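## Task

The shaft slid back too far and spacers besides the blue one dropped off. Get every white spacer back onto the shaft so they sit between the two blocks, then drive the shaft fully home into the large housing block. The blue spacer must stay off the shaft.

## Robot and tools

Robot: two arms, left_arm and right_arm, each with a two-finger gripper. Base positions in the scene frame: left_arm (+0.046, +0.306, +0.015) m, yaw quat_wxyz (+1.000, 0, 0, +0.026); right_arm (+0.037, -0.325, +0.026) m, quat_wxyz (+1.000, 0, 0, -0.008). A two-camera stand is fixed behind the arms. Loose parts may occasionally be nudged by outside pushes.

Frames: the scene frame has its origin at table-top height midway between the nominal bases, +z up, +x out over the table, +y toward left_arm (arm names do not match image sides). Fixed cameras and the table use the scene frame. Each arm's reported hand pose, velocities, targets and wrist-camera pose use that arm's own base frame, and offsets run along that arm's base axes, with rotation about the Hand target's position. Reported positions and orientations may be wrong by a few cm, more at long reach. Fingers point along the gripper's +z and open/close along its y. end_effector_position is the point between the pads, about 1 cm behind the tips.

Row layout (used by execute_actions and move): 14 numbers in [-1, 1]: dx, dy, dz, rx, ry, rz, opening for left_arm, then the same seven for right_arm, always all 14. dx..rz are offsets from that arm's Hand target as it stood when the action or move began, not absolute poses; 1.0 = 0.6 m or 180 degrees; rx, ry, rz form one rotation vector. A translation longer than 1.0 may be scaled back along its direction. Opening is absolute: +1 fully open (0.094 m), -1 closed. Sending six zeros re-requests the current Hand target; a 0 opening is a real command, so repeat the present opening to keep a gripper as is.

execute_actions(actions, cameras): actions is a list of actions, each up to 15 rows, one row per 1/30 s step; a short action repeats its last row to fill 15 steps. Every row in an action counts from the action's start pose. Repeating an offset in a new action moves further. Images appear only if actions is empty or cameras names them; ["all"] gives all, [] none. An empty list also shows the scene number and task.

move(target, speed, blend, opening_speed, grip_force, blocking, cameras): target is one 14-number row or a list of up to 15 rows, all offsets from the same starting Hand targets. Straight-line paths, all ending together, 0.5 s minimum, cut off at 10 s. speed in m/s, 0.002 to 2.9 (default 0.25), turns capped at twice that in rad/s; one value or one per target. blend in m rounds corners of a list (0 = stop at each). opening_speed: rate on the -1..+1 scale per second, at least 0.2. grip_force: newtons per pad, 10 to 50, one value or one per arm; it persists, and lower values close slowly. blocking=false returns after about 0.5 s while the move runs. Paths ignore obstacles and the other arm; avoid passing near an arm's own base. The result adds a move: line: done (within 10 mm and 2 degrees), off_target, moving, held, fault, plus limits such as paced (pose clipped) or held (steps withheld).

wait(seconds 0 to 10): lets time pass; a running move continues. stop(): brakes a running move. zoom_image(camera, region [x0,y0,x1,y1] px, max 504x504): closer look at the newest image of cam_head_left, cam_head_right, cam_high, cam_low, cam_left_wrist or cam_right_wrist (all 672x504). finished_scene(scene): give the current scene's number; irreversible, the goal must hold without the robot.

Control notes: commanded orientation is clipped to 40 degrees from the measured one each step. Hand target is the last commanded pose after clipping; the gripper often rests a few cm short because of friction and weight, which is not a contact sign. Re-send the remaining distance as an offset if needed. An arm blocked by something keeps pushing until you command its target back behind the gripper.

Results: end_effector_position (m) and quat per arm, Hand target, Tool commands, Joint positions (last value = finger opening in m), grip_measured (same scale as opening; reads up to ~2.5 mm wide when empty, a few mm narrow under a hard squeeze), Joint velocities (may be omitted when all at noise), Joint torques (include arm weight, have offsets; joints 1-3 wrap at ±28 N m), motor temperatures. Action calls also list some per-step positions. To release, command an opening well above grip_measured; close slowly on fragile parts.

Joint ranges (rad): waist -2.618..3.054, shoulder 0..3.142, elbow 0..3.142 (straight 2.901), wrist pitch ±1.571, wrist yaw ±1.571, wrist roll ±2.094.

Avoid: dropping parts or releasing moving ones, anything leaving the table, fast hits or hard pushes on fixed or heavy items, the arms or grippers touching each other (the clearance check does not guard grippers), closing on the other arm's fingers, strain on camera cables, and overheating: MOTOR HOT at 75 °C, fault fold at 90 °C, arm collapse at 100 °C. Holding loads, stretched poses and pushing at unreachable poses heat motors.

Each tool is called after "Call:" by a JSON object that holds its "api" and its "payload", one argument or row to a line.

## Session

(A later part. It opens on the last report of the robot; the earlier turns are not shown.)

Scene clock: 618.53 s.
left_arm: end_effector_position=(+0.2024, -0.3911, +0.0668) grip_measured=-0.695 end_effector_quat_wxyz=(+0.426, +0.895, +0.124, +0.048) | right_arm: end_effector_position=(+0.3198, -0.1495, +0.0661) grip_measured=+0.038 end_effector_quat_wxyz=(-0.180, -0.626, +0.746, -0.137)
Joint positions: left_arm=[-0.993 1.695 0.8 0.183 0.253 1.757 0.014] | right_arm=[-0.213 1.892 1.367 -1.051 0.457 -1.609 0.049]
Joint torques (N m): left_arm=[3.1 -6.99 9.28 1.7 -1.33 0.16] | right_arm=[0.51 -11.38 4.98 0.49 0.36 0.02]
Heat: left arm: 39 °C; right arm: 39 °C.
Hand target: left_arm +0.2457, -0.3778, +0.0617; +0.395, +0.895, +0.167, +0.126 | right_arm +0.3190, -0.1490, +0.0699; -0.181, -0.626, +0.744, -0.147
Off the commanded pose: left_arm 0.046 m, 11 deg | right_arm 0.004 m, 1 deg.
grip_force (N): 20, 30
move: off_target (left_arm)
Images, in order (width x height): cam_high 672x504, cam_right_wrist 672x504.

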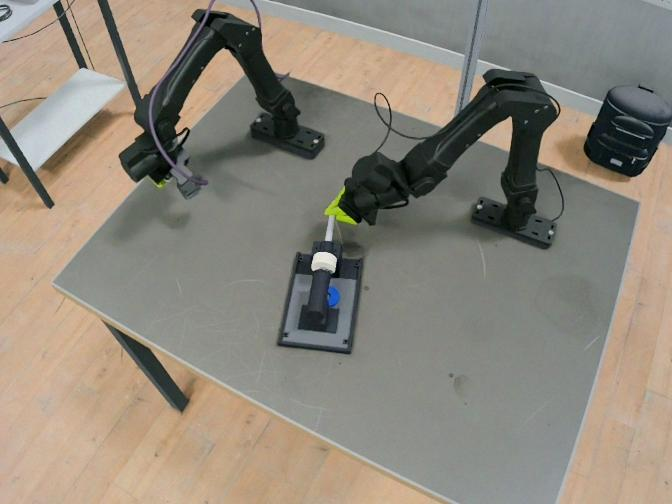

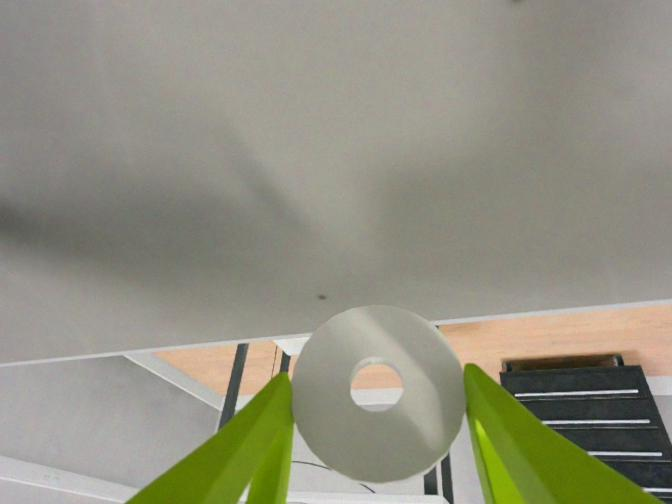

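Call:
{"api": "move", "payload": {
  "target": [0,0,0,0,0,0,-0.85,0,0,-0.1098,-0.0140,0.0029,0,-0.06],
  "speed": 0.08,
  "cameras": ["all"]
}}

Scene clock: 622.23 s.
left_arm: end_effector_position=(+0.2024, -0.3911, +0.0668) grip_measured=-0.695 end_effector_quat_wxyz=(+0.426, +0.895, +0.124, +0.048) | right_arm: end_effector_position=(+0.3214, -0.1507, +0.0131) grip_measured=+0.038 end_effector_quat_wxyz=(-0.190, -0.620, +0.743, -0.164)
Joint positions: left_arm=[-0.993 1.695 0.8 0.183 0.253 1.757 0.014] | right_arm=[-0.191 1.96 1.214 -0.81 0.508 -1.587 0.049]
Joint torques (N m): left_arm=[3.08 -6.98 9.28 1.7 -1.32 0.15] | right_arm=[0.46 -7.8 4.71 0.61 0.34 0.03]
Heat: left arm: 39 °C; right arm: 39 °C.
Hand target: left_arm +0.2457, -0.3778, +0.0617; +0.395, +0.895, +0.167, +0.126 | right_arm +0.3191, -0.1491, +0.0041; -0.198, -0.622, +0.740, -0.161
Off the commanded pose: left_arm 0.046 m, 11 deg | right_arm 0.010 m, 1 deg.
grip_force (N): 20, 30
move: off_target (left_arm)

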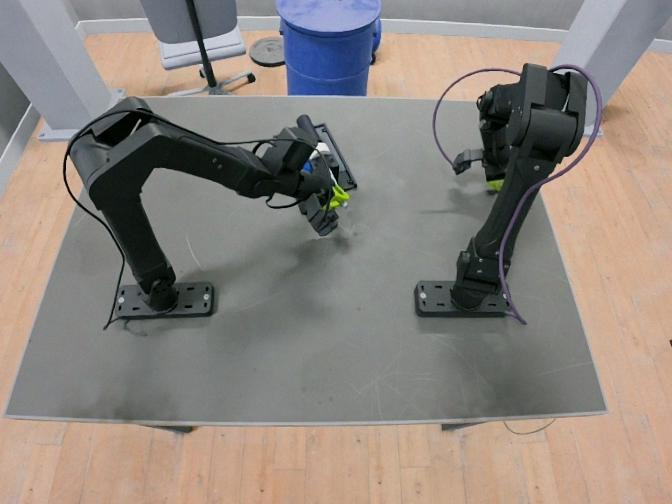

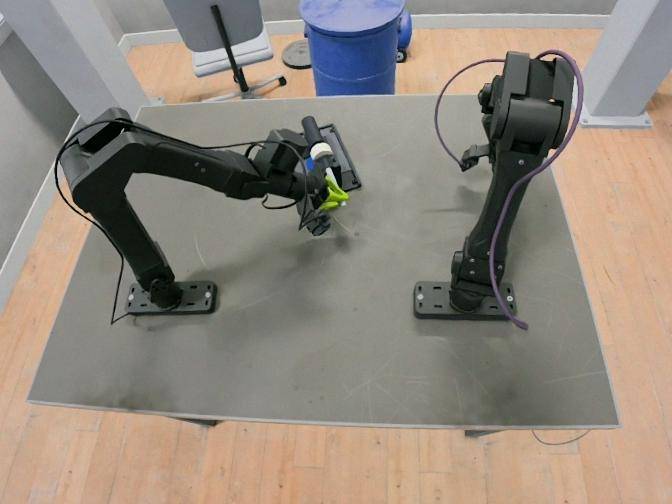

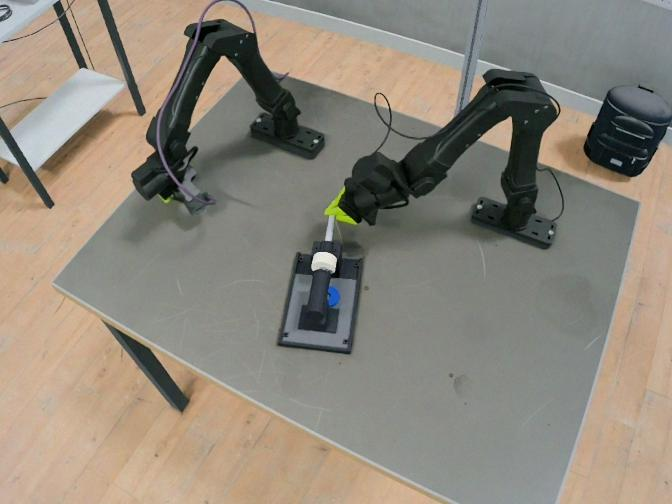

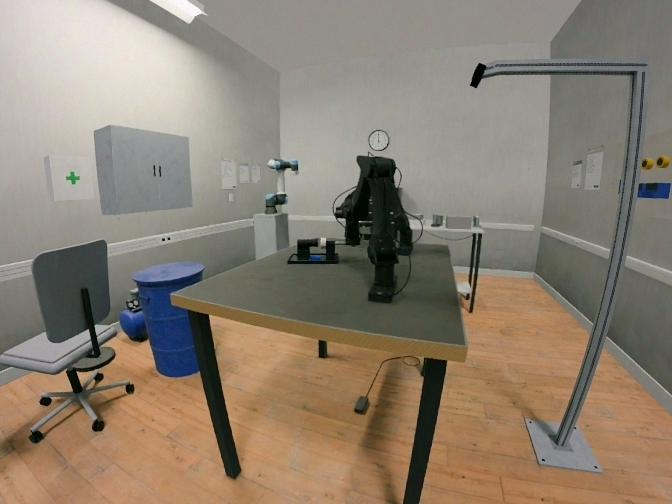

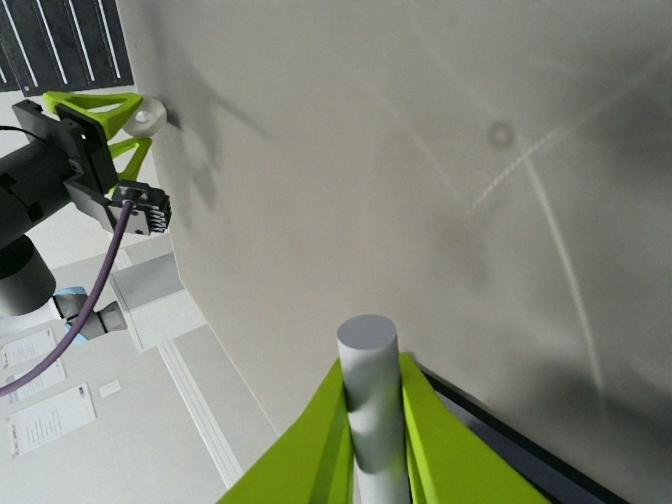

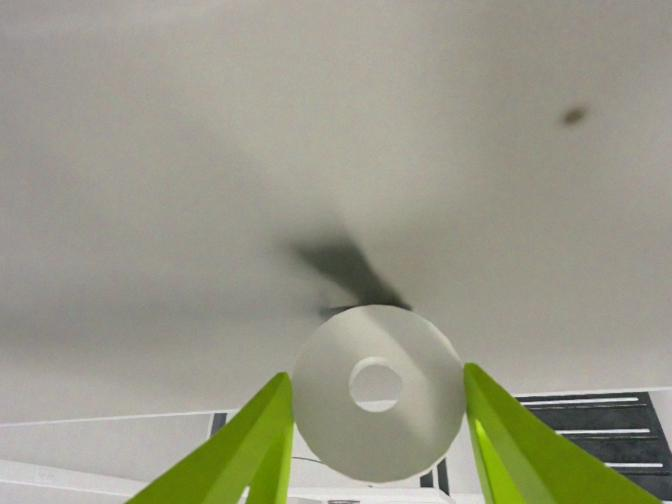

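Call:
{"api": "zoom_image", "payload": {
  "camera": "cam_left_wrist",
  "region": [30, 70, 230, 250]
}}

Call:
{"api": "move", "payload": {
  "target": [0,0,0,0,0,0,-0.85,0,0,-0.01,0,0,0,-0.06],
  "speed": 0.05,
  "cameras": ["cam_right_wrist"]
}}

Scaled by 2.520 from the camera's 672x504 image, which has a finer 960x720 frame.

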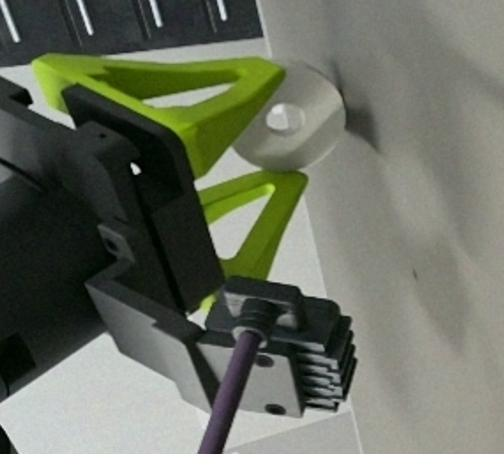

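Scene clock: 623.40 s.
left_arm: end_effector_position=(+0.2024, -0.3911, +0.0668) grip_measured=-0.695 end_effector_quat_wxyz=(+0.426, +0.895, +0.124, +0.048) | right_arm: end_effector_position=(+0.3214, -0.1530, +0.0128) grip_measured=+0.038 end_effector_quat_wxyz=(-0.194, -0.618, +0.742, -0.171)
Joint positions: left_arm=[-0.993 1.695 0.8 0.183 0.253 1.757 0.014] | right_arm=[-0.191 1.96 1.207 -0.797 0.522 -1.586 0.049]
Joint torques (N m): left_arm=[3.1 -6.98 9.26 1.7 -1.32 0.16] | right_arm=[0.46 -6.84 4.42 0.71 0.2 0.03]
Heat: left arm: 39 °C; right arm: 39 °C.
Hand target: left_arm +0.2457, -0.3778, +0.0617; +0.395, +0.895, +0.167, +0.126 | right_arm +0.3190, -0.1491, -0.0019; -0.198, -0.622, +0.740, -0.161
Off the commanded pose: left_arm 0.046 m, 11 deg | right_arm 0.015 m, 1 deg.
grip_force (N): 20, 30
move: off_target (left_arm, right_arm)
Images, in order (width x height): cam_right_wrist 672x504.

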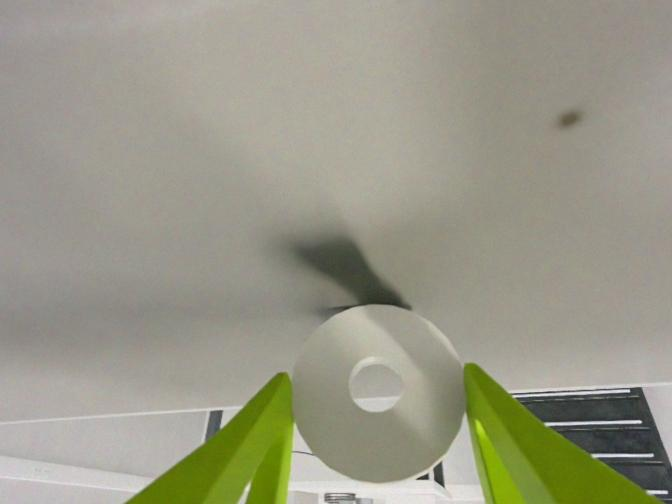

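Call:
{"api": "wait", "payload": {
  "seconds": 0.1,
  "cameras": ["cam_left_wrist","cam_right_wrist"]
}}

Call:
{"api": "zoom_image", "payload": {
  "camera": "cam_left_wrist",
  "region": [110, 80, 190, 150]
}}

Call:
{"api": "zoom_image", "payload": {
  "camera": "cam_right_wrist",
  "region": [270, 220, 490, 340]
}}

Scene clock: 624.77 s.
left_arm: end_effector_position=(+0.2024, -0.3911, +0.0668) grip_measured=-0.695 end_effector_quat_wxyz=(+0.426, +0.895, +0.124, +0.048) | right_arm: end_effector_position=(+0.3214, -0.1530, +0.0128) grip_measured=+0.038 end_effector_quat_wxyz=(-0.194, -0.618, +0.742, -0.171)
Joint positions: left_arm=[-0.993 1.695 0.8 0.183 0.253 1.757 0.014] | right_arm=[-0.191 1.96 1.207 -0.797 0.522 -1.586 0.049]
Joint torques (N m): left_arm=[3.1 -6.99 9.26 1.7 -1.33 0.16] | right_arm=[0.46 -6.83 4.41 0.71 0.21 0.03]
Heat: left arm: 39 °C; right arm: 39 °C.
Hand target: left_arm +0.2457, -0.3778, +0.0617; +0.395, +0.895, +0.167, +0.126 | right_arm +0.3190, -0.1491, -0.0019; -0.198, -0.622, +0.740, -0.161
Tool commands: left_gripper/opening=-0.85 right_gripper/opening=-0.06
Off the commanded pose: left_arm 0.046 m, 11 deg | right_arm 0.015 m, 1 deg.
grip_force (N): 20, 30
wait: 0.10 s; at rest from the start
Images, in order (width x height): cam_left_wrist 672x504, cam_right_wrist 672x504.

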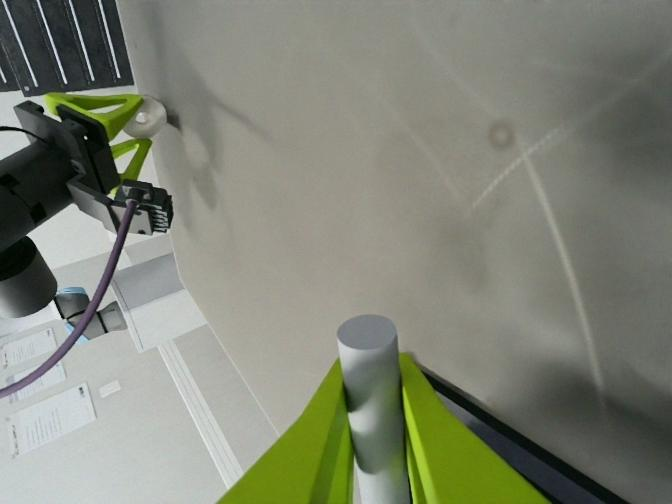

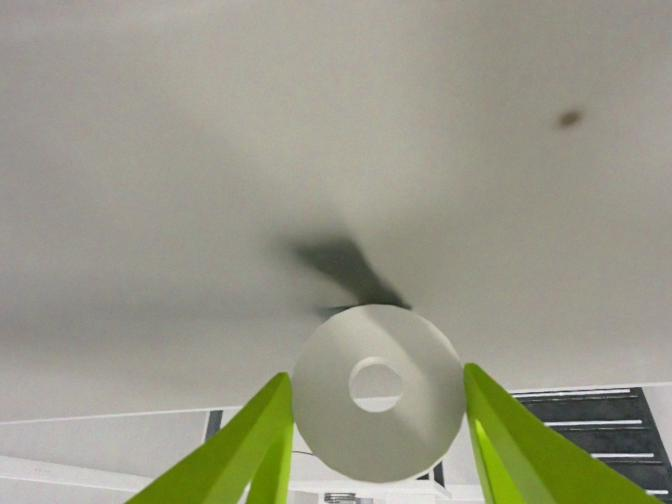

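Scaled by 6.300 from the camera's 672x504 image, which has a finer 960x720 frame.

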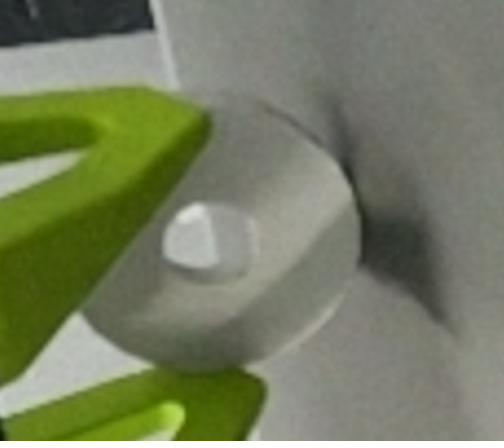

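Scaled by 2.291 from the camera's 672x504 image, which has a finer 960x720 frame.

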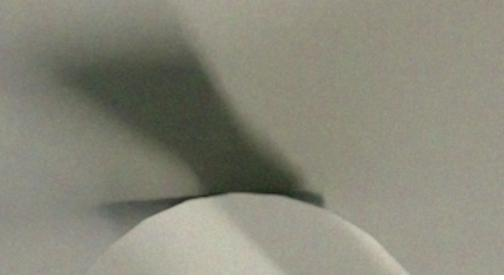

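Call:
{"api": "move", "payload": {
  "target": [
    [0,0,0,0,0,0,-0.85,0.004,-0.0065,0.0222,0,0,0,-0.06],
    [0,0,0,0,0,0,-0.85,0.004,-0.0065,0.0222,0,0,0,0.13]
  ],
  "speed": 0.05,
  "opening_speed": 0.3,
  "cameras": ["cam_left_wrist","cam_right_wrist"]
}}

Call:
{"api": "zoom_image", "payload": {
  "camera": "cam_left_wrist",
  "region": [110, 80, 190, 150]
}}

Scene clock: 627.60 s.
left_arm: end_effector_position=(+0.2024, -0.3911, +0.0668) grip_measured=-0.695 end_effector_quat_wxyz=(+0.426, +0.895, +0.124, +0.048) | right_arm: end_effector_position=(+0.3208, -0.1528, +0.0128) grip_measured=+0.128 end_effector_quat_wxyz=(-0.195, -0.619, +0.742, -0.170)
Joint positions: left_arm=[-0.993 1.695 0.8 0.183 0.253 1.757 0.014] | right_arm=[-0.191 1.96 1.207 -0.799 0.522 -1.588 0.053]
Joint torques (N m): left_arm=[3.1 -6.98 9.28 1.7 -1.33 0.16] | right_arm=[-0.31 -8.24 7.21 0.25 0.2 -0.09]
Motor temperatures (°C): left_arm=[26 28 38 39 31 23 28] | right_arm=[25 38 29 28 24 25 25]
Heat: left arm: 39 °C; right arm: 38 °C.
Hand target: left_arm +0.2457, -0.3778, +0.0617; +0.395, +0.895, +0.167, +0.126 | right_arm +0.3214, -0.1530, +0.0114; -0.198, -0.622, +0.740, -0.161
Off the commanded pose: left_arm 0.046 m, 11 deg | right_arm 0.002 m, 1 deg.
grip_force (N): 20, 30
move: off_target (left_arm)
Images, in order (width x height): cam_left_wrist 672x504, cam_right_wrist 672x504.

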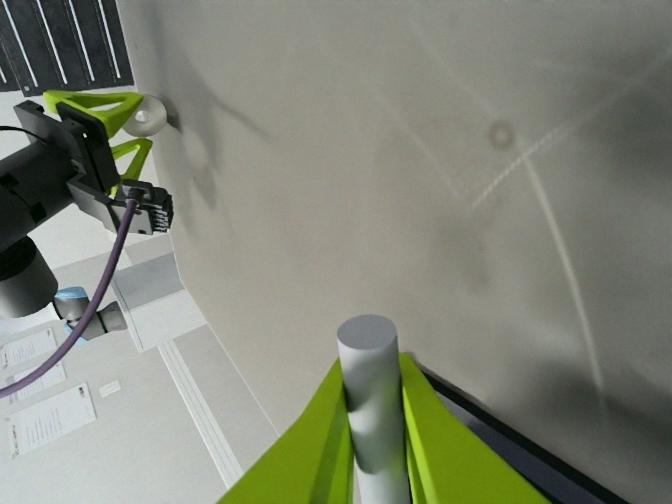

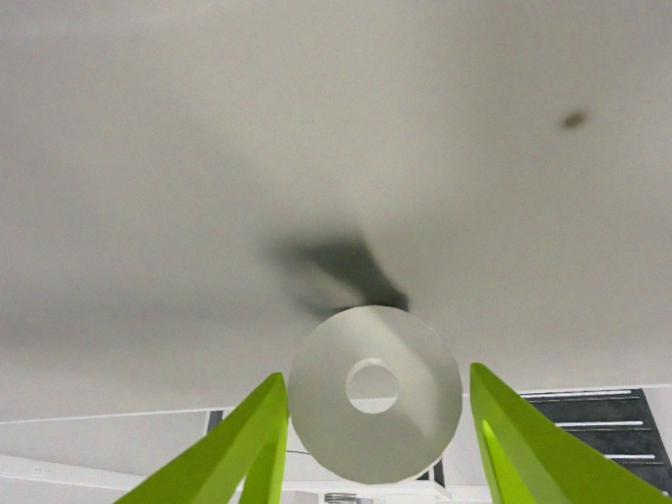

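Scaled by 6.300 from the camera's 672x504 image, which has a finer 960x720 frame.

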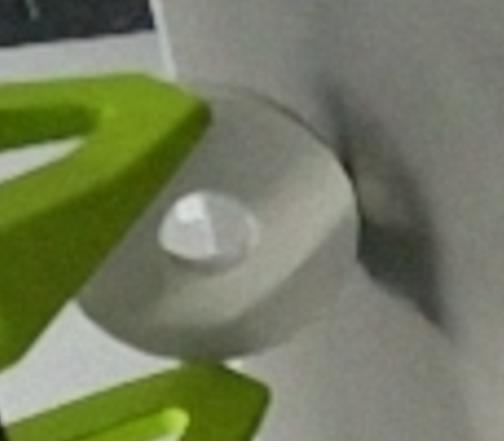

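Call:
{"api": "move", "payload": {
  "target": [0,0,0,0,0,0,-0.85,0,0,0,0,0,0,0.4],
  "opening_speed": 0.4,
  "cameras": ["cam_right_wrist"]
}}

Scene clock: 629.10 s.
left_arm: end_effector_position=(+0.2024, -0.3911, +0.0668) grip_measured=-0.695 end_effector_quat_wxyz=(+0.426, +0.895, +0.124, +0.048) | right_arm: end_effector_position=(+0.3207, -0.1528, +0.0128) grip_measured=+0.398 end_effector_quat_wxyz=(-0.195, -0.619, +0.741, -0.170)
Joint positions: left_arm=[-0.993 1.695 0.8 0.183 0.253 1.757 0.014] | right_arm=[-0.191 1.96 1.207 -0.8 0.522 -1.588 0.066]
Joint torques (N m): left_arm=[3.1 -6.99 9.26 1.71 -1.32 0.16] | right_arm=[-0.28 -8.23 7.23 0.25 0.21 -0.1]
Heat: left arm: 39 °C; right arm: 38 °C.
Hand target: left_arm +0.2457, -0.3778, +0.0617; +0.395, +0.895, +0.167, +0.126 | right_arm +0.3214, -0.1530, +0.0114; -0.198, -0.622, +0.740, -0.161
Off the commanded pose: left_arm 0.046 m, 11 deg | right_arm 0.002 m, 1 deg.
grip_force (N): 20, 30
move: off_target (left_arm)
Images, in order (width x height): cam_right_wrist 672x504.

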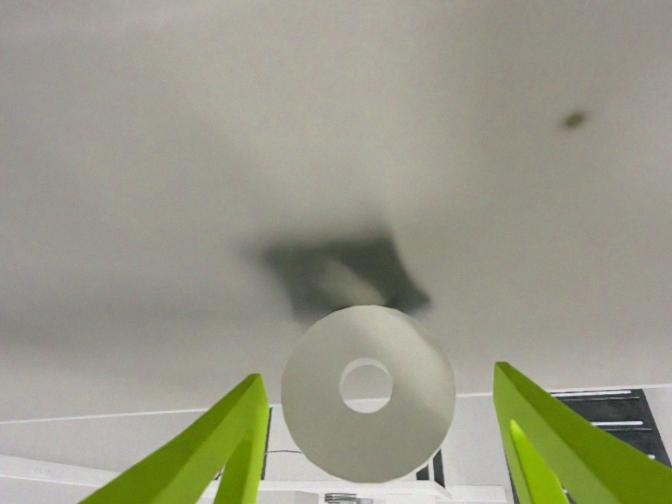

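Call:
{"api": "move", "payload": {
  "target": [
    [0,0,0,0,0,0,-0.85,0.011,0.0783,0.1443,0,0,0,0.4],
    [0,0,0,0,0,0,-0.85,-0.009,-0.0167,0.1477,0.161,-0.033,-0.0081,0.4]
  ],
  "speed": [0.15,0.2],
  "blend": [0.02,0],
  "cameras": ["cam_right_wrist","cam_left_wrist"]
}}

Scene clock: 636.57 s.
left_arm: end_effector_position=(+0.2024, -0.3911, +0.0668) grip_measured=-0.695 end_effector_quat_wxyz=(+0.426, +0.895, +0.124, +0.048) | right_arm: end_effector_position=(+0.3117, -0.1651, +0.0964) grip_measured=+0.398 end_effector_quat_wxyz=(-0.010, -0.631, +0.776, -0.007)
Joint positions: left_arm=[-0.993 1.695 0.8 0.183 0.253 1.757 0.014] | right_arm=[-0.478 1.881 1.549 -1.235 0.023 -1.844 0.066]
Joint torques (N m): left_arm=[3.1 -6.99 9.26 1.7 -1.32 0.16] | right_arm=[-0.13 -8.44 8.84 0.2 -0.25 -0.1]
Heat: left arm: 39 °C; right arm: 38 °C.
Hand target: left_arm +0.2457, -0.3778, +0.0617; +0.395, +0.895, +0.167, +0.126 | right_arm +0.3160, -0.1630, +0.1001; +0.000, -0.634, +0.774, +0.000
Off the commanded pose: left_arm 0.046 m, 11 deg | right_arm 0.006 m, 1 deg.
grip_force (N): 20, 30
move: off_target (left_arm)
Images, in order (width x height): cam_left_wrist 672x504, cam_right_wrist 672x504.

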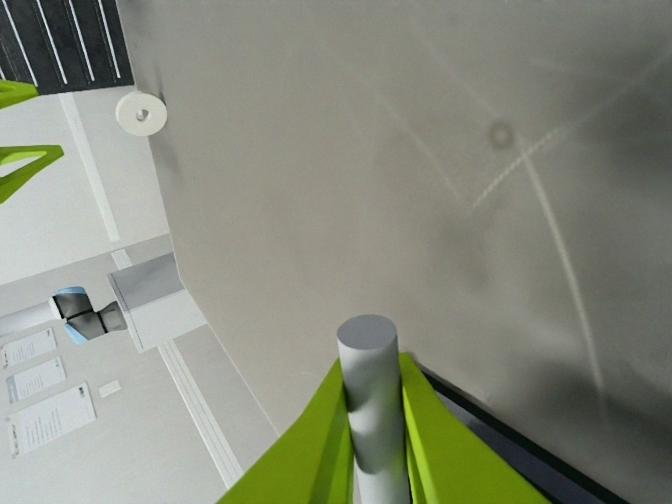

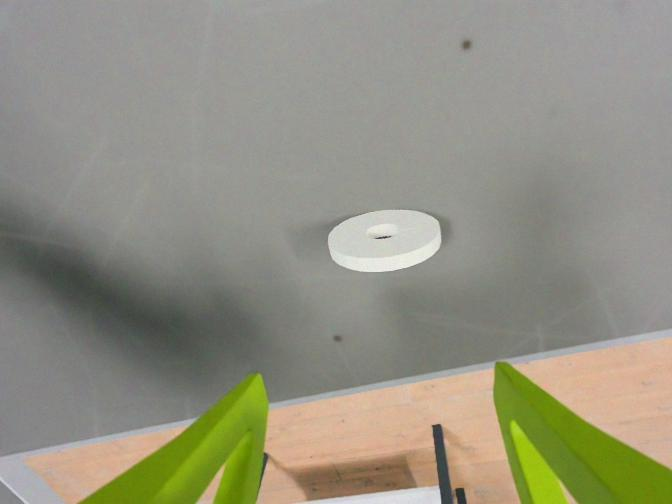

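Call:
{"api": "zoom_image", "payload": {
  "camera": "cam_right_wrist",
  "region": [310, 190, 460, 290]
}}

Scaled by 3.360 from the camera's 672x504 image, which has a finer 960x720 frame.

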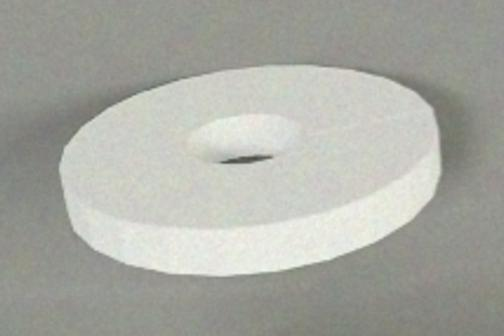

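Call:
{"api": "move", "payload": {
  "target": [0,0,0,0,0,0,-0.85,0.0103,-0.0018,-0.0917,0,0,0,0.4],
  "speed": 0.12,
  "cameras": ["cam_right_wrist"]
}}

Scene clock: 640.77 s.
left_arm: end_effector_position=(+0.2024, -0.3911, +0.0668) grip_measured=-0.695 end_effector_quat_wxyz=(+0.426, +0.895, +0.124, +0.048) | right_arm: end_effector_position=(+0.3208, -0.1697, +0.0520) grip_measured=+0.398 end_effector_quat_wxyz=(-0.008, -0.631, +0.776, -0.011)
Joint positions: left_arm=[-0.993 1.695 0.8 0.183 0.253 1.757 0.014] | right_arm=[-0.478 1.94 1.45 -1.067 0.023 -1.844 0.066]
Joint torques (N m): left_arm=[3.11 -6.99 9.28 1.7 -1.32 0.16] | right_arm=[0.24 -8.83 5.56 0.51 -0.24 -0.05]
Heat: left arm: 39 °C; right arm: 38 °C.
Hand target: left_arm +0.2457, -0.3778, +0.0617; +0.395, +0.895, +0.167, +0.126 | right_arm +0.3221, -0.1641, +0.0451; +0.000, -0.634, +0.774, +0.000
Off the commanded pose: left_arm 0.046 m, 11 deg | right_arm 0.009 m, 2 deg.
grip_force (N): 20, 30
move: off_target (left_arm)
Images, in order (width x height): cam_right_wrist 672x504.

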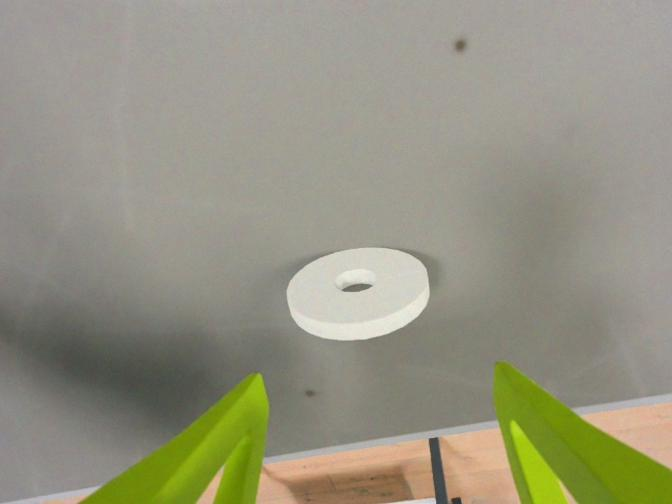

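Call:
{"api": "move", "payload": {
  "target": [0,0,0,0,0,0,-0.85,-0.0013,0.012,-0.035,0,0,0,0.4],
  "speed": 0.08,
  "cameras": ["cam_right_wrist"]
}}

Scene clock: 643.20 s.
left_arm: end_effector_position=(+0.2024, -0.3911, +0.0668) grip_measured=-0.695 end_effector_quat_wxyz=(+0.426, +0.895, +0.124, +0.048) | right_arm: end_effector_position=(+0.3218, -0.1644, +0.0342) grip_measured=+0.398 end_effector_quat_wxyz=(-0.005, -0.633, +0.774, -0.016)
Joint positions: left_arm=[-0.993 1.695 0.8 0.183 0.253 1.757 0.014] | right_arm=[-0.464 1.943 1.381 -0.984 0.023 -1.834 0.066]
Joint torques (N m): left_arm=[3.11 -6.99 9.28 1.7 -1.33 0.16] | right_arm=[0.46 -8.13 5.18 0.53 -0.24 0.03]
Heat: left arm: 39 °C; right arm: 38 °C.
Hand target: left_arm +0.2457, -0.3778, +0.0617; +0.395, +0.895, +0.167, +0.126 | right_arm +0.3215, -0.1569, +0.0241; +0.000, -0.634, +0.773, +0.000
Off the commanded pose: left_arm 0.046 m, 11 deg | right_arm 0.013 m, 2 deg.
grip_force (N): 20, 30
move: off_target (left_arm, right_arm)
Images, in order (width x height): cam_right_wrist 672x504.

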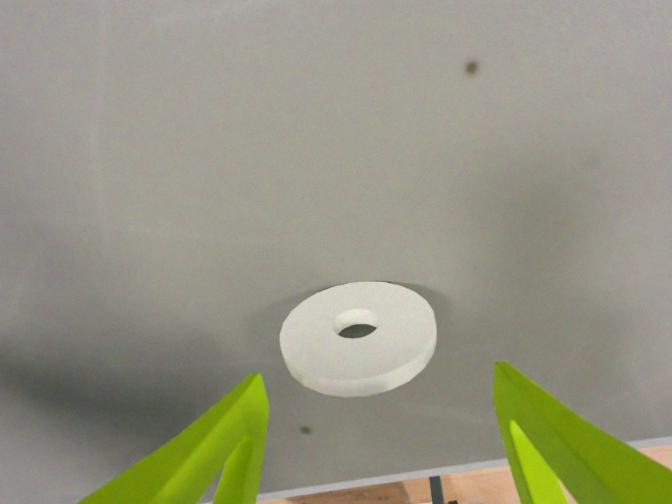

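Call:
{"api": "move", "payload": {
  "target": [0,0,0,0,0,0,-0.85,-0.0105,0.0032,-0.0367,0,0,0,0.4],
  "speed": 0.06,
  "cameras": ["cam_right_wrist"]
}}

Scene clock: 645.23 s.
left_arm: end_effector_position=(+0.2024, -0.3911, +0.0668) grip_measured=-0.695 end_effector_quat_wxyz=(+0.426, +0.895, +0.124, +0.048) | right_arm: end_effector_position=(+0.3160, -0.1614, +0.0110) grip_measured=+0.398 end_effector_quat_wxyz=(-0.006, -0.632, +0.774, -0.014)
Joint positions: left_arm=[-0.993 1.695 0.8 0.183 0.253 1.757 0.014] | right_arm=[-0.464 1.955 1.299 -0.894 0.022 -1.834 0.066]
Joint torques (N m): left_arm=[3.1 -6.98 9.28 1.7 -1.33 0.16] | right_arm=[0.24 -8.21 5.09 0.54 -0.24 -0.01]
Heat: left arm: 39 °C; right arm: 37 °C.
Hand target: left_arm +0.2457, -0.3778, +0.0617; +0.395, +0.895, +0.167, +0.126 | right_arm +0.3152, -0.1549, +0.0021; +0.000, -0.634, +0.774, +0.000
Off the commanded pose: left_arm 0.046 m, 11 deg | right_arm 0.011 m, 2 deg.
grip_force (N): 20, 30
move: off_target (left_arm, right_arm)
Images, in order (width x height): cam_right_wrist 672x504.

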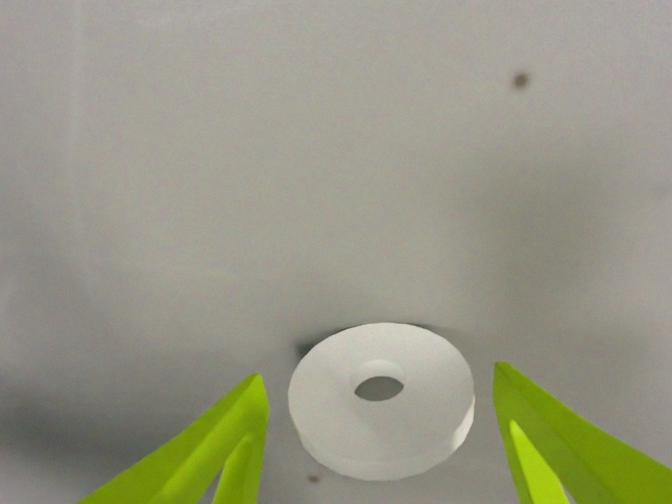

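Call:
{"api": "move", "payload": {
  "target": [0,0,0,0,0,0,-0.85,0,0,0,0,0,0,-0.06],
  "opening_speed": 0.35,
  "cameras": ["cam_right_wrist"]
}}

Scene clock: 647.47 s.
left_arm: end_effector_position=(+0.2024, -0.3911, +0.0668) grip_measured=-0.695 end_effector_quat_wxyz=(+0.426, +0.895, +0.124, +0.048) | right_arm: end_effector_position=(+0.3162, -0.1615, +0.0110) grip_measured=+0.056 end_effector_quat_wxyz=(-0.006, -0.632, +0.774, -0.015)
Joint positions: left_arm=[-0.993 1.695 0.8 0.183 0.253 1.757 0.014] | right_arm=[-0.464 1.955 1.299 -0.893 0.022 -1.834 0.05]
Joint torques (N m): left_arm=[3.11 -6.99 9.28 1.7 -1.33 0.16] | right_arm=[0.25 -8.23 5.08 0.53 -0.24 -0.01]
Heat: left arm: 39 °C; right arm: 37 °C.
Hand target: left_arm +0.2457, -0.3778, +0.0617; +0.395, +0.895, +0.167, +0.126 | right_arm +0.3151, -0.1549, +0.0021; +0.000, -0.634, +0.774, +0.000
Off the commanded pose: left_arm 0.046 m, 11 deg | right_arm 0.011 m, 2 deg.
grip_force (N): 20, 30
move: off_target (left_arm, right_arm)
Images, in order (width x height): cam_right_wrist 672x504.

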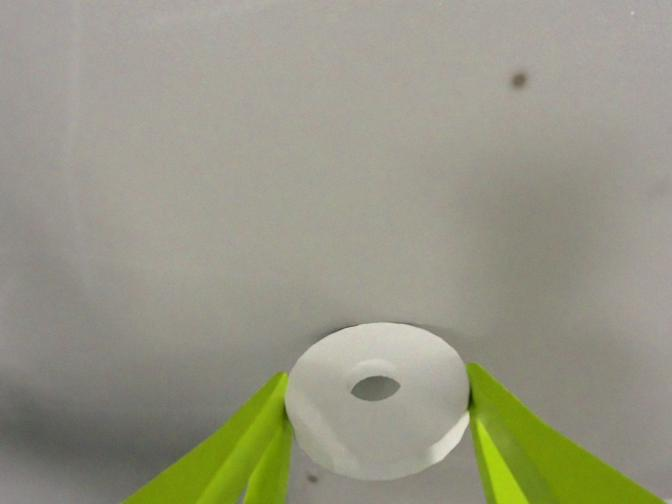

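Call:
{"api": "zoom_image", "payload": {
  "camera": "cam_right_wrist",
  "region": [270, 300, 490, 500]
}}

Scaled by 2.291 from the camera's 672x504 image, which has a finer 960x720 frame.

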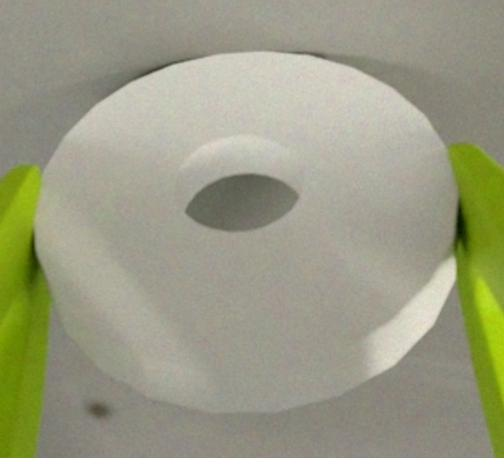

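Call:
{"api": "move", "payload": {
  "target": [
    [0,0,0,0,0,0,-0.85,0.01,0.05,0.233,0,0,0,-0.06],
    [0,0,0,0,0,0,-0.85,0.1488,0.6807,0.2882,0.1293,0.1744,-0.2799,-0.06]
  ],
  "speed": [0.15,0.2],
  "blend": [0.04,0],
  "cameras": ["cam_right_wrist","cam_high"]
}}

Scene clock: 655.73 s.
left_arm: end_effector_position=(+0.2024, -0.3911, +0.0668) grip_measured=-0.695 end_effector_quat_wxyz=(+0.426, +0.895, +0.124, +0.048) | right_arm: end_effector_position=(+0.4003, +0.2484, +0.1734) grip_measured=+0.056 end_effector_quat_wxyz=(-0.004, -0.190, +0.929, +0.319)
Joint positions: left_arm=[-0.993 1.695 0.8 0.183 0.253 1.757 0.014] | right_arm=[0.321 2.324 2.388 -1.555 -0.645 -0.055 0.05]
Joint torques (N m): left_arm=[3.08 -6.99 9.28 1.7 -1.32 0.16] | right_arm=[-0.1 -11.41 8.85 0.53 -0.65 -0.01]
Heat: left arm: 39 °C; right arm: 37 °C.
Hand target: left_arm +0.2457, -0.3778, +0.0617; +0.395, +0.895, +0.167, +0.126 | right_arm +0.4044, +0.2535, +0.1748; -0.079, -0.215, +0.921, +0.314
Off the commanded pose: left_arm 0.046 m, 11 deg | right_arm 0.007 m, 9 deg.
joint sent to its limit (right arm) — joint 4 (wrist pitch), lower limit. The joint targets are off in orientation, not in position.
grip_force (N): 20, 30
move: off_target (left_arm, right_arm)
Images, in order (width x height): cam_high 672x504, cam_right_wrist 672x504.

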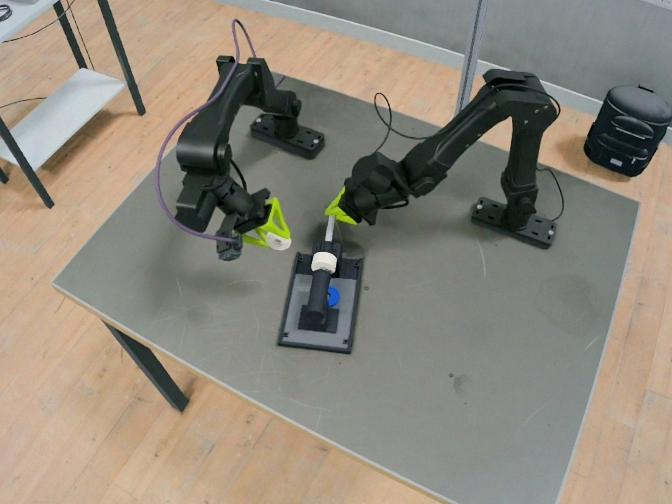

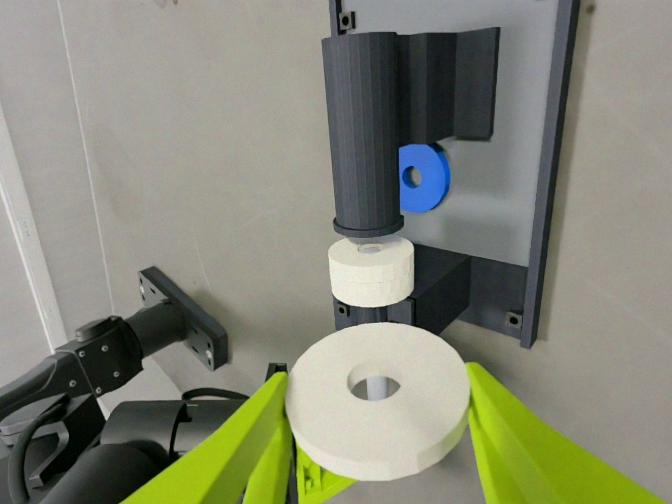

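Call:
{"api": "zoom_image", "payload": {
  "camera": "cam_right_wrist",
  "region": [300, 200, 440, 320]
}}

Scaled by 3.600 from the camera's 672x504 image, which has a finer 960x720 frame.

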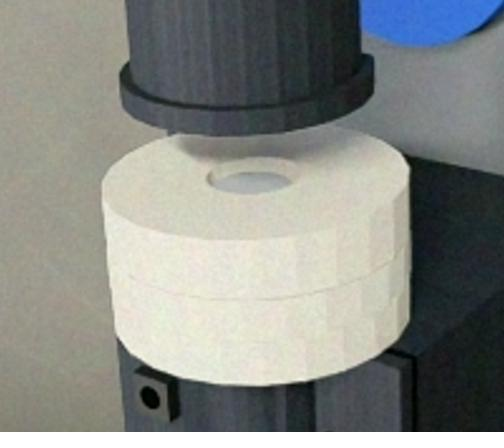

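Call:
{"api": "zoom_image", "payload": {
  "camera": "cam_right_wrist",
  "region": [322, 225, 422, 315]
}}

Call:
{"api": "zoom_image", "payload": {
  "camera": "cam_high",
  "region": [300, 235, 350, 285]
}}

Scaled by 5.040 from the camera's 672x504 image, which has a finer 960x720 frame.

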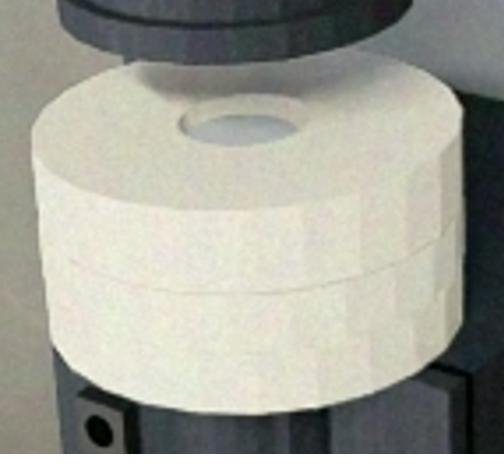

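Scaled by 10.080 from the camera's 672x504 image, which has a finer 960x720 frame.

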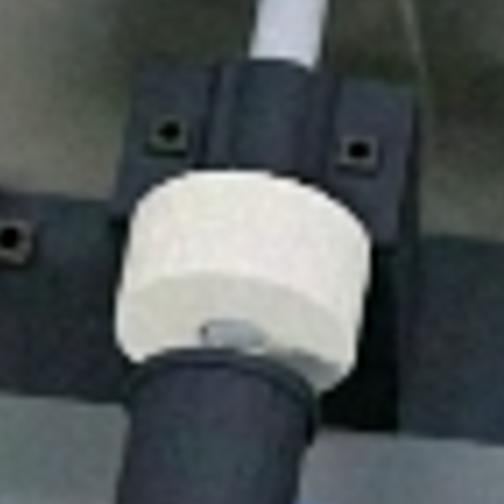

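Call:
{"api": "move", "payload": {
  "target": [0,0,0,0,0,0,-0.85,-0.0328,0.0637,-0.1017,0,0,0,-0.06],
  "speed": 0.1,
  "cameras": ["cam_right_wrist"]
}}

Scene clock: 659.37 s.
left_arm: end_effector_position=(+0.2024, -0.3911, +0.0668) grip_measured=-0.695 end_effector_quat_wxyz=(+0.426, +0.895, +0.124, +0.048) | right_arm: end_effector_position=(+0.3818, +0.2866, +0.1139) grip_measured=+0.056 end_effector_quat_wxyz=(-0.078, -0.212, +0.924, +0.308)
Joint positions: left_arm=[-0.993 1.695 0.8 0.183 0.253 1.757 0.014] | right_arm=[0.412 2.469 2.407 -1.555 -0.646 -0.053 0.05]
Joint torques (N m): left_arm=[3.1 -6.99 9.29 1.7 -1.32 0.17] | right_arm=[0.21 -12.71 8.81 0.28 -0.49 -0.02]
Heat: left arm: 39 °C; right arm: 37 °C.
Hand target: left_arm +0.2457, -0.3778, +0.0617; +0.395, +0.895, +0.167, +0.126 | right_arm +0.3848, +0.2917, +0.1139; -0.079, -0.215, +0.921, +0.314
Off the commanded pose: left_arm 0.046 m, 11 deg | right_arm 0.006 m, 1 deg.
joint sent to its limit (right arm) — joint 4 (wrist pitch), lower limit. The joint targets still meet the commanded pose.
grip_force (N): 20, 30
move: off_target (left_arm)
Images, in order (width x height): cam_right_wrist 672x504.

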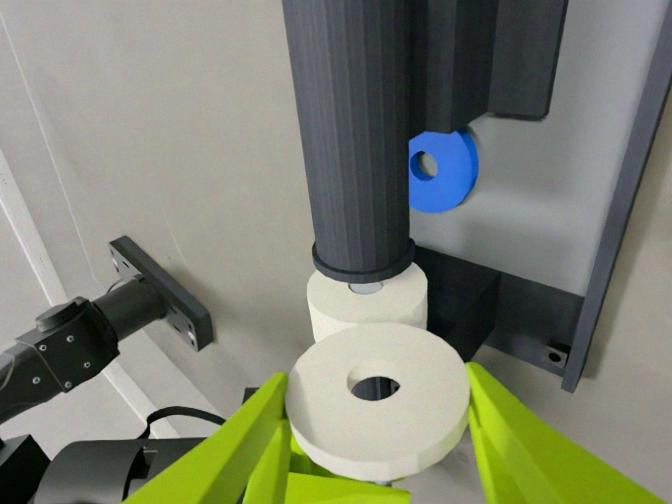

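Call:
{"api": "zoom_image", "payload": {
  "camera": "cam_right_wrist",
  "region": [290, 220, 450, 350]
}}

Scaled by 3.150 from the camera's 672x504 image, which has a finer 960x720 frame.

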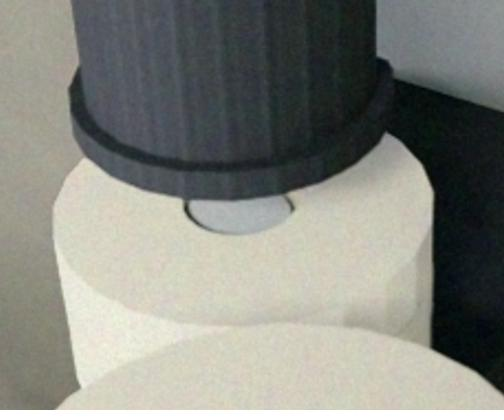

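Call:
{"api": "move", "payload": {
  "target": [0,0,0,0,0,0,-0.85,-0.0087,0.0327,-0.0415,0,0,0,-0.06],
  "speed": 0.08,
  "cameras": ["cam_right_wrist"]
}}

Call:
{"api": "zoom_image", "payload": {
  "camera": "cam_right_wrist",
  "region": [270, 260, 490, 420]
}}

Scene clock: 662.83 s.
left_arm: end_effector_position=(+0.2024, -0.3911, +0.0668) grip_measured=-0.695 end_effector_quat_wxyz=(+0.426, +0.895, +0.124, +0.048) | right_arm: end_effector_position=(+0.3772, +0.3068, +0.0996) grip_measured=+0.056 end_effector_quat_wxyz=(-0.077, -0.215, +0.924, +0.308)
Joint positions: left_arm=[-0.993 1.695 0.8 0.183 0.253 1.757 0.014] | right_arm=[0.456 2.469 2.35 -1.466 -0.646 -0.006 0.05]
Joint torques (N m): left_arm=[3.1 -6.99 9.26 1.7 -1.33 0.16] | right_arm=[0.12 -12.92 5.46 0.7 -0.5 -0.03]
Heat: left arm: 39 °C; right arm: 38 °C.
Hand target: left_arm +0.2457, -0.3778, +0.0617; +0.395, +0.895, +0.167, +0.126 | right_arm +0.3796, +0.3113, +0.0891; -0.079, -0.215, +0.921, +0.314
Off the commanded pose: left_arm 0.046 m, 11 deg | right_arm 0.012 m, 1 deg.
grip_force (N): 20, 30
move: off_target (left_arm, right_arm)
Images, in order (width x height): cam_right_wrist 672x504.

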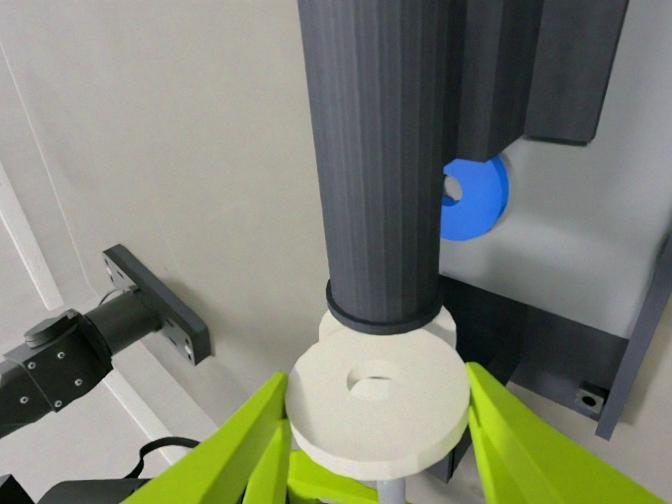

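Scaled by 2.291 from the camera's 672x504 image, which has a finer 960x720 frame.

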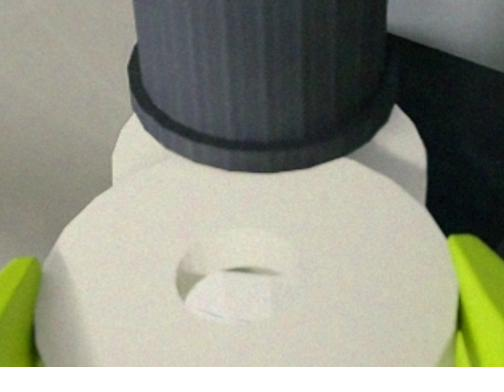

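Call:
{"api": "move", "payload": {
  "target": [0,0,0,0,0,0,-0.85,-0.0013,0.001,-0.0150,0,0,0,-0.06],
  "speed": 0.08,
  "cameras": ["cam_right_wrist"]
}}

Call:
{"api": "zoom_image", "payload": {
  "camera": "cam_right_wrist",
  "region": [270, 260, 490, 420]
}}

Scene clock: 664.83 s.
left_arm: end_effector_position=(+0.2024, -0.3911, +0.0668) grip_measured=-0.695 end_effector_quat_wxyz=(+0.426, +0.895, +0.124, +0.048) | right_arm: end_effector_position=(+0.3773, +0.3068, +0.0874) grip_measured=+0.056 end_effector_quat_wxyz=(-0.080, -0.213, +0.924, +0.307)
Joint positions: left_arm=[-0.993 1.695 0.8 0.183 0.253 1.757 0.014] | right_arm=[0.456 2.469 2.302 -1.422 -0.646 -0.003 0.05]
Joint torques (N m): left_arm=[3.08 -6.99 9.28 1.71 -1.33 0.16] | right_arm=[0.27 -13.6 5.48 0.69 -0.5 -0.01]
Heat: left arm: 39 °C; right arm: 38 °C.
Hand target: left_arm +0.2457, -0.3778, +0.0617; +0.395, +0.895, +0.167, +0.126 | right_arm +0.3788, +0.3119, +0.0800; -0.079, -0.215, +0.921, +0.314
Off the commanded pose: left_arm 0.046 m, 11 deg | right_arm 0.009 m, 1 deg.
grip_force (N): 20, 30
move: off_target (left_arm)
Images, in order (width x height): cam_right_wrist 672x504.

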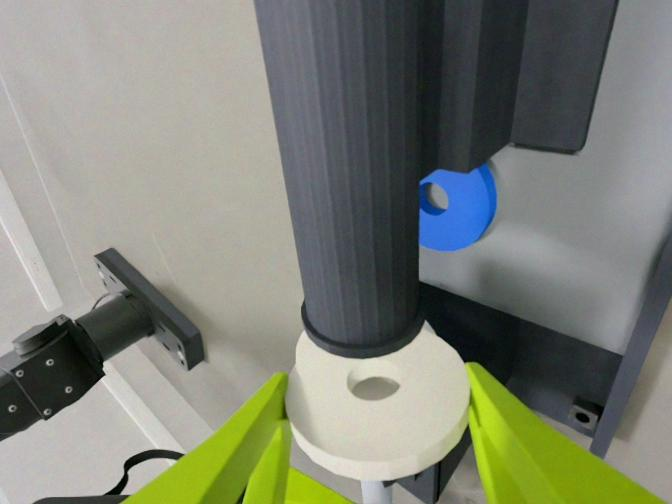

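Scaled by 2.291 from the camera's 672x504 image, which has a finer 960x720 frame.

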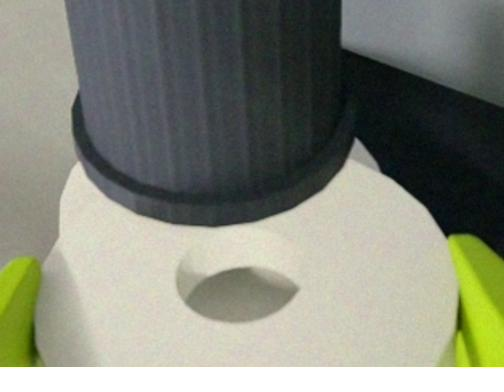

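Call:
{"api": "move", "payload": {
  "target": [0,0,0,0,0,0,-0.85,-0.018,0.0172,-0.02,0,0,0,-0.06],
  "speed": 0.06,
  "cameras": ["cam_right_wrist"]
}}

Call:
{"api": "zoom_image", "payload": {
  "camera": "cam_right_wrist",
  "region": [270, 280, 490, 440]
}}

Scene clock: 667.43 s.
left_arm: end_effector_position=(+0.2030, -0.3909, +0.0667) grip_measured=-0.695 end_effector_quat_wxyz=(+0.425, +0.895, +0.125, +0.049) | right_arm: end_effector_position=(+0.3681, +0.3202, +0.0664) grip_measured=+0.056 end_effector_quat_wxyz=(-0.094, -0.206, +0.919, +0.322)
Joint positions: left_arm=[-0.993 1.695 0.8 0.183 0.249 1.757 0.014] | right_arm=[0.478 2.469 2.201 -1.323 -0.684 0.031 0.05]
Joint torques (N m): left_arm=[3.07 -6.94 9.31 1.7 -1.29 0.16] | right_arm=[0.8 -16.99 4.52 0.68 -0.14 0]
Heat: left arm: 39 °C; right arm: 39 °C.
Hand target: left_arm +0.2457, -0.3778, +0.0618; +0.395, +0.895, +0.167, +0.126 | right_arm +0.3680, +0.3222, +0.0681; -0.079, -0.215, +0.921, +0.314
Off the commanded pose: left_arm 0.045 m, 11 deg | right_arm 0.003 m, 2 deg.
grip_force (N): 20, 30
move: off_target (left_arm)
Images, in order (width x height): cam_right_wrist 672x504.

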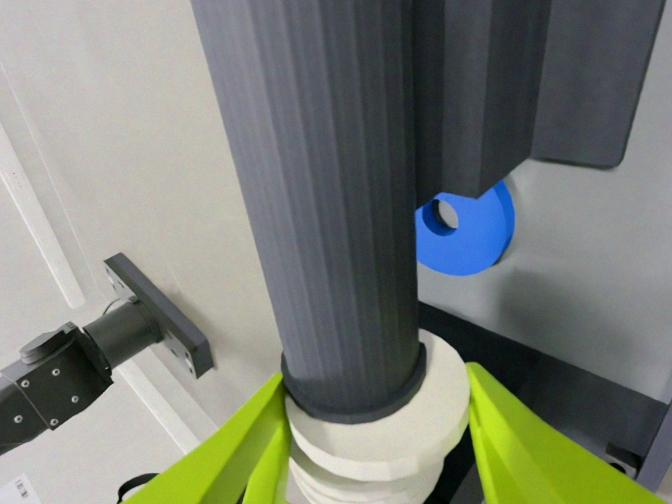

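Scaled by 2.291 from the camera's 672x504 image, which has a finer 960x720 frame.

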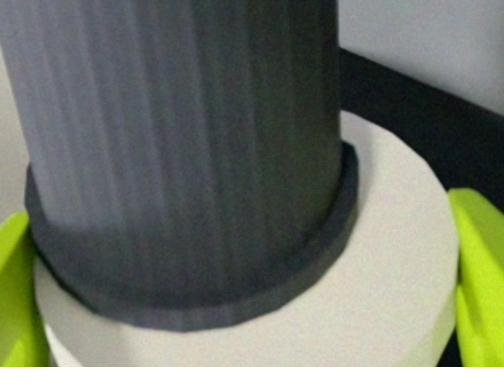

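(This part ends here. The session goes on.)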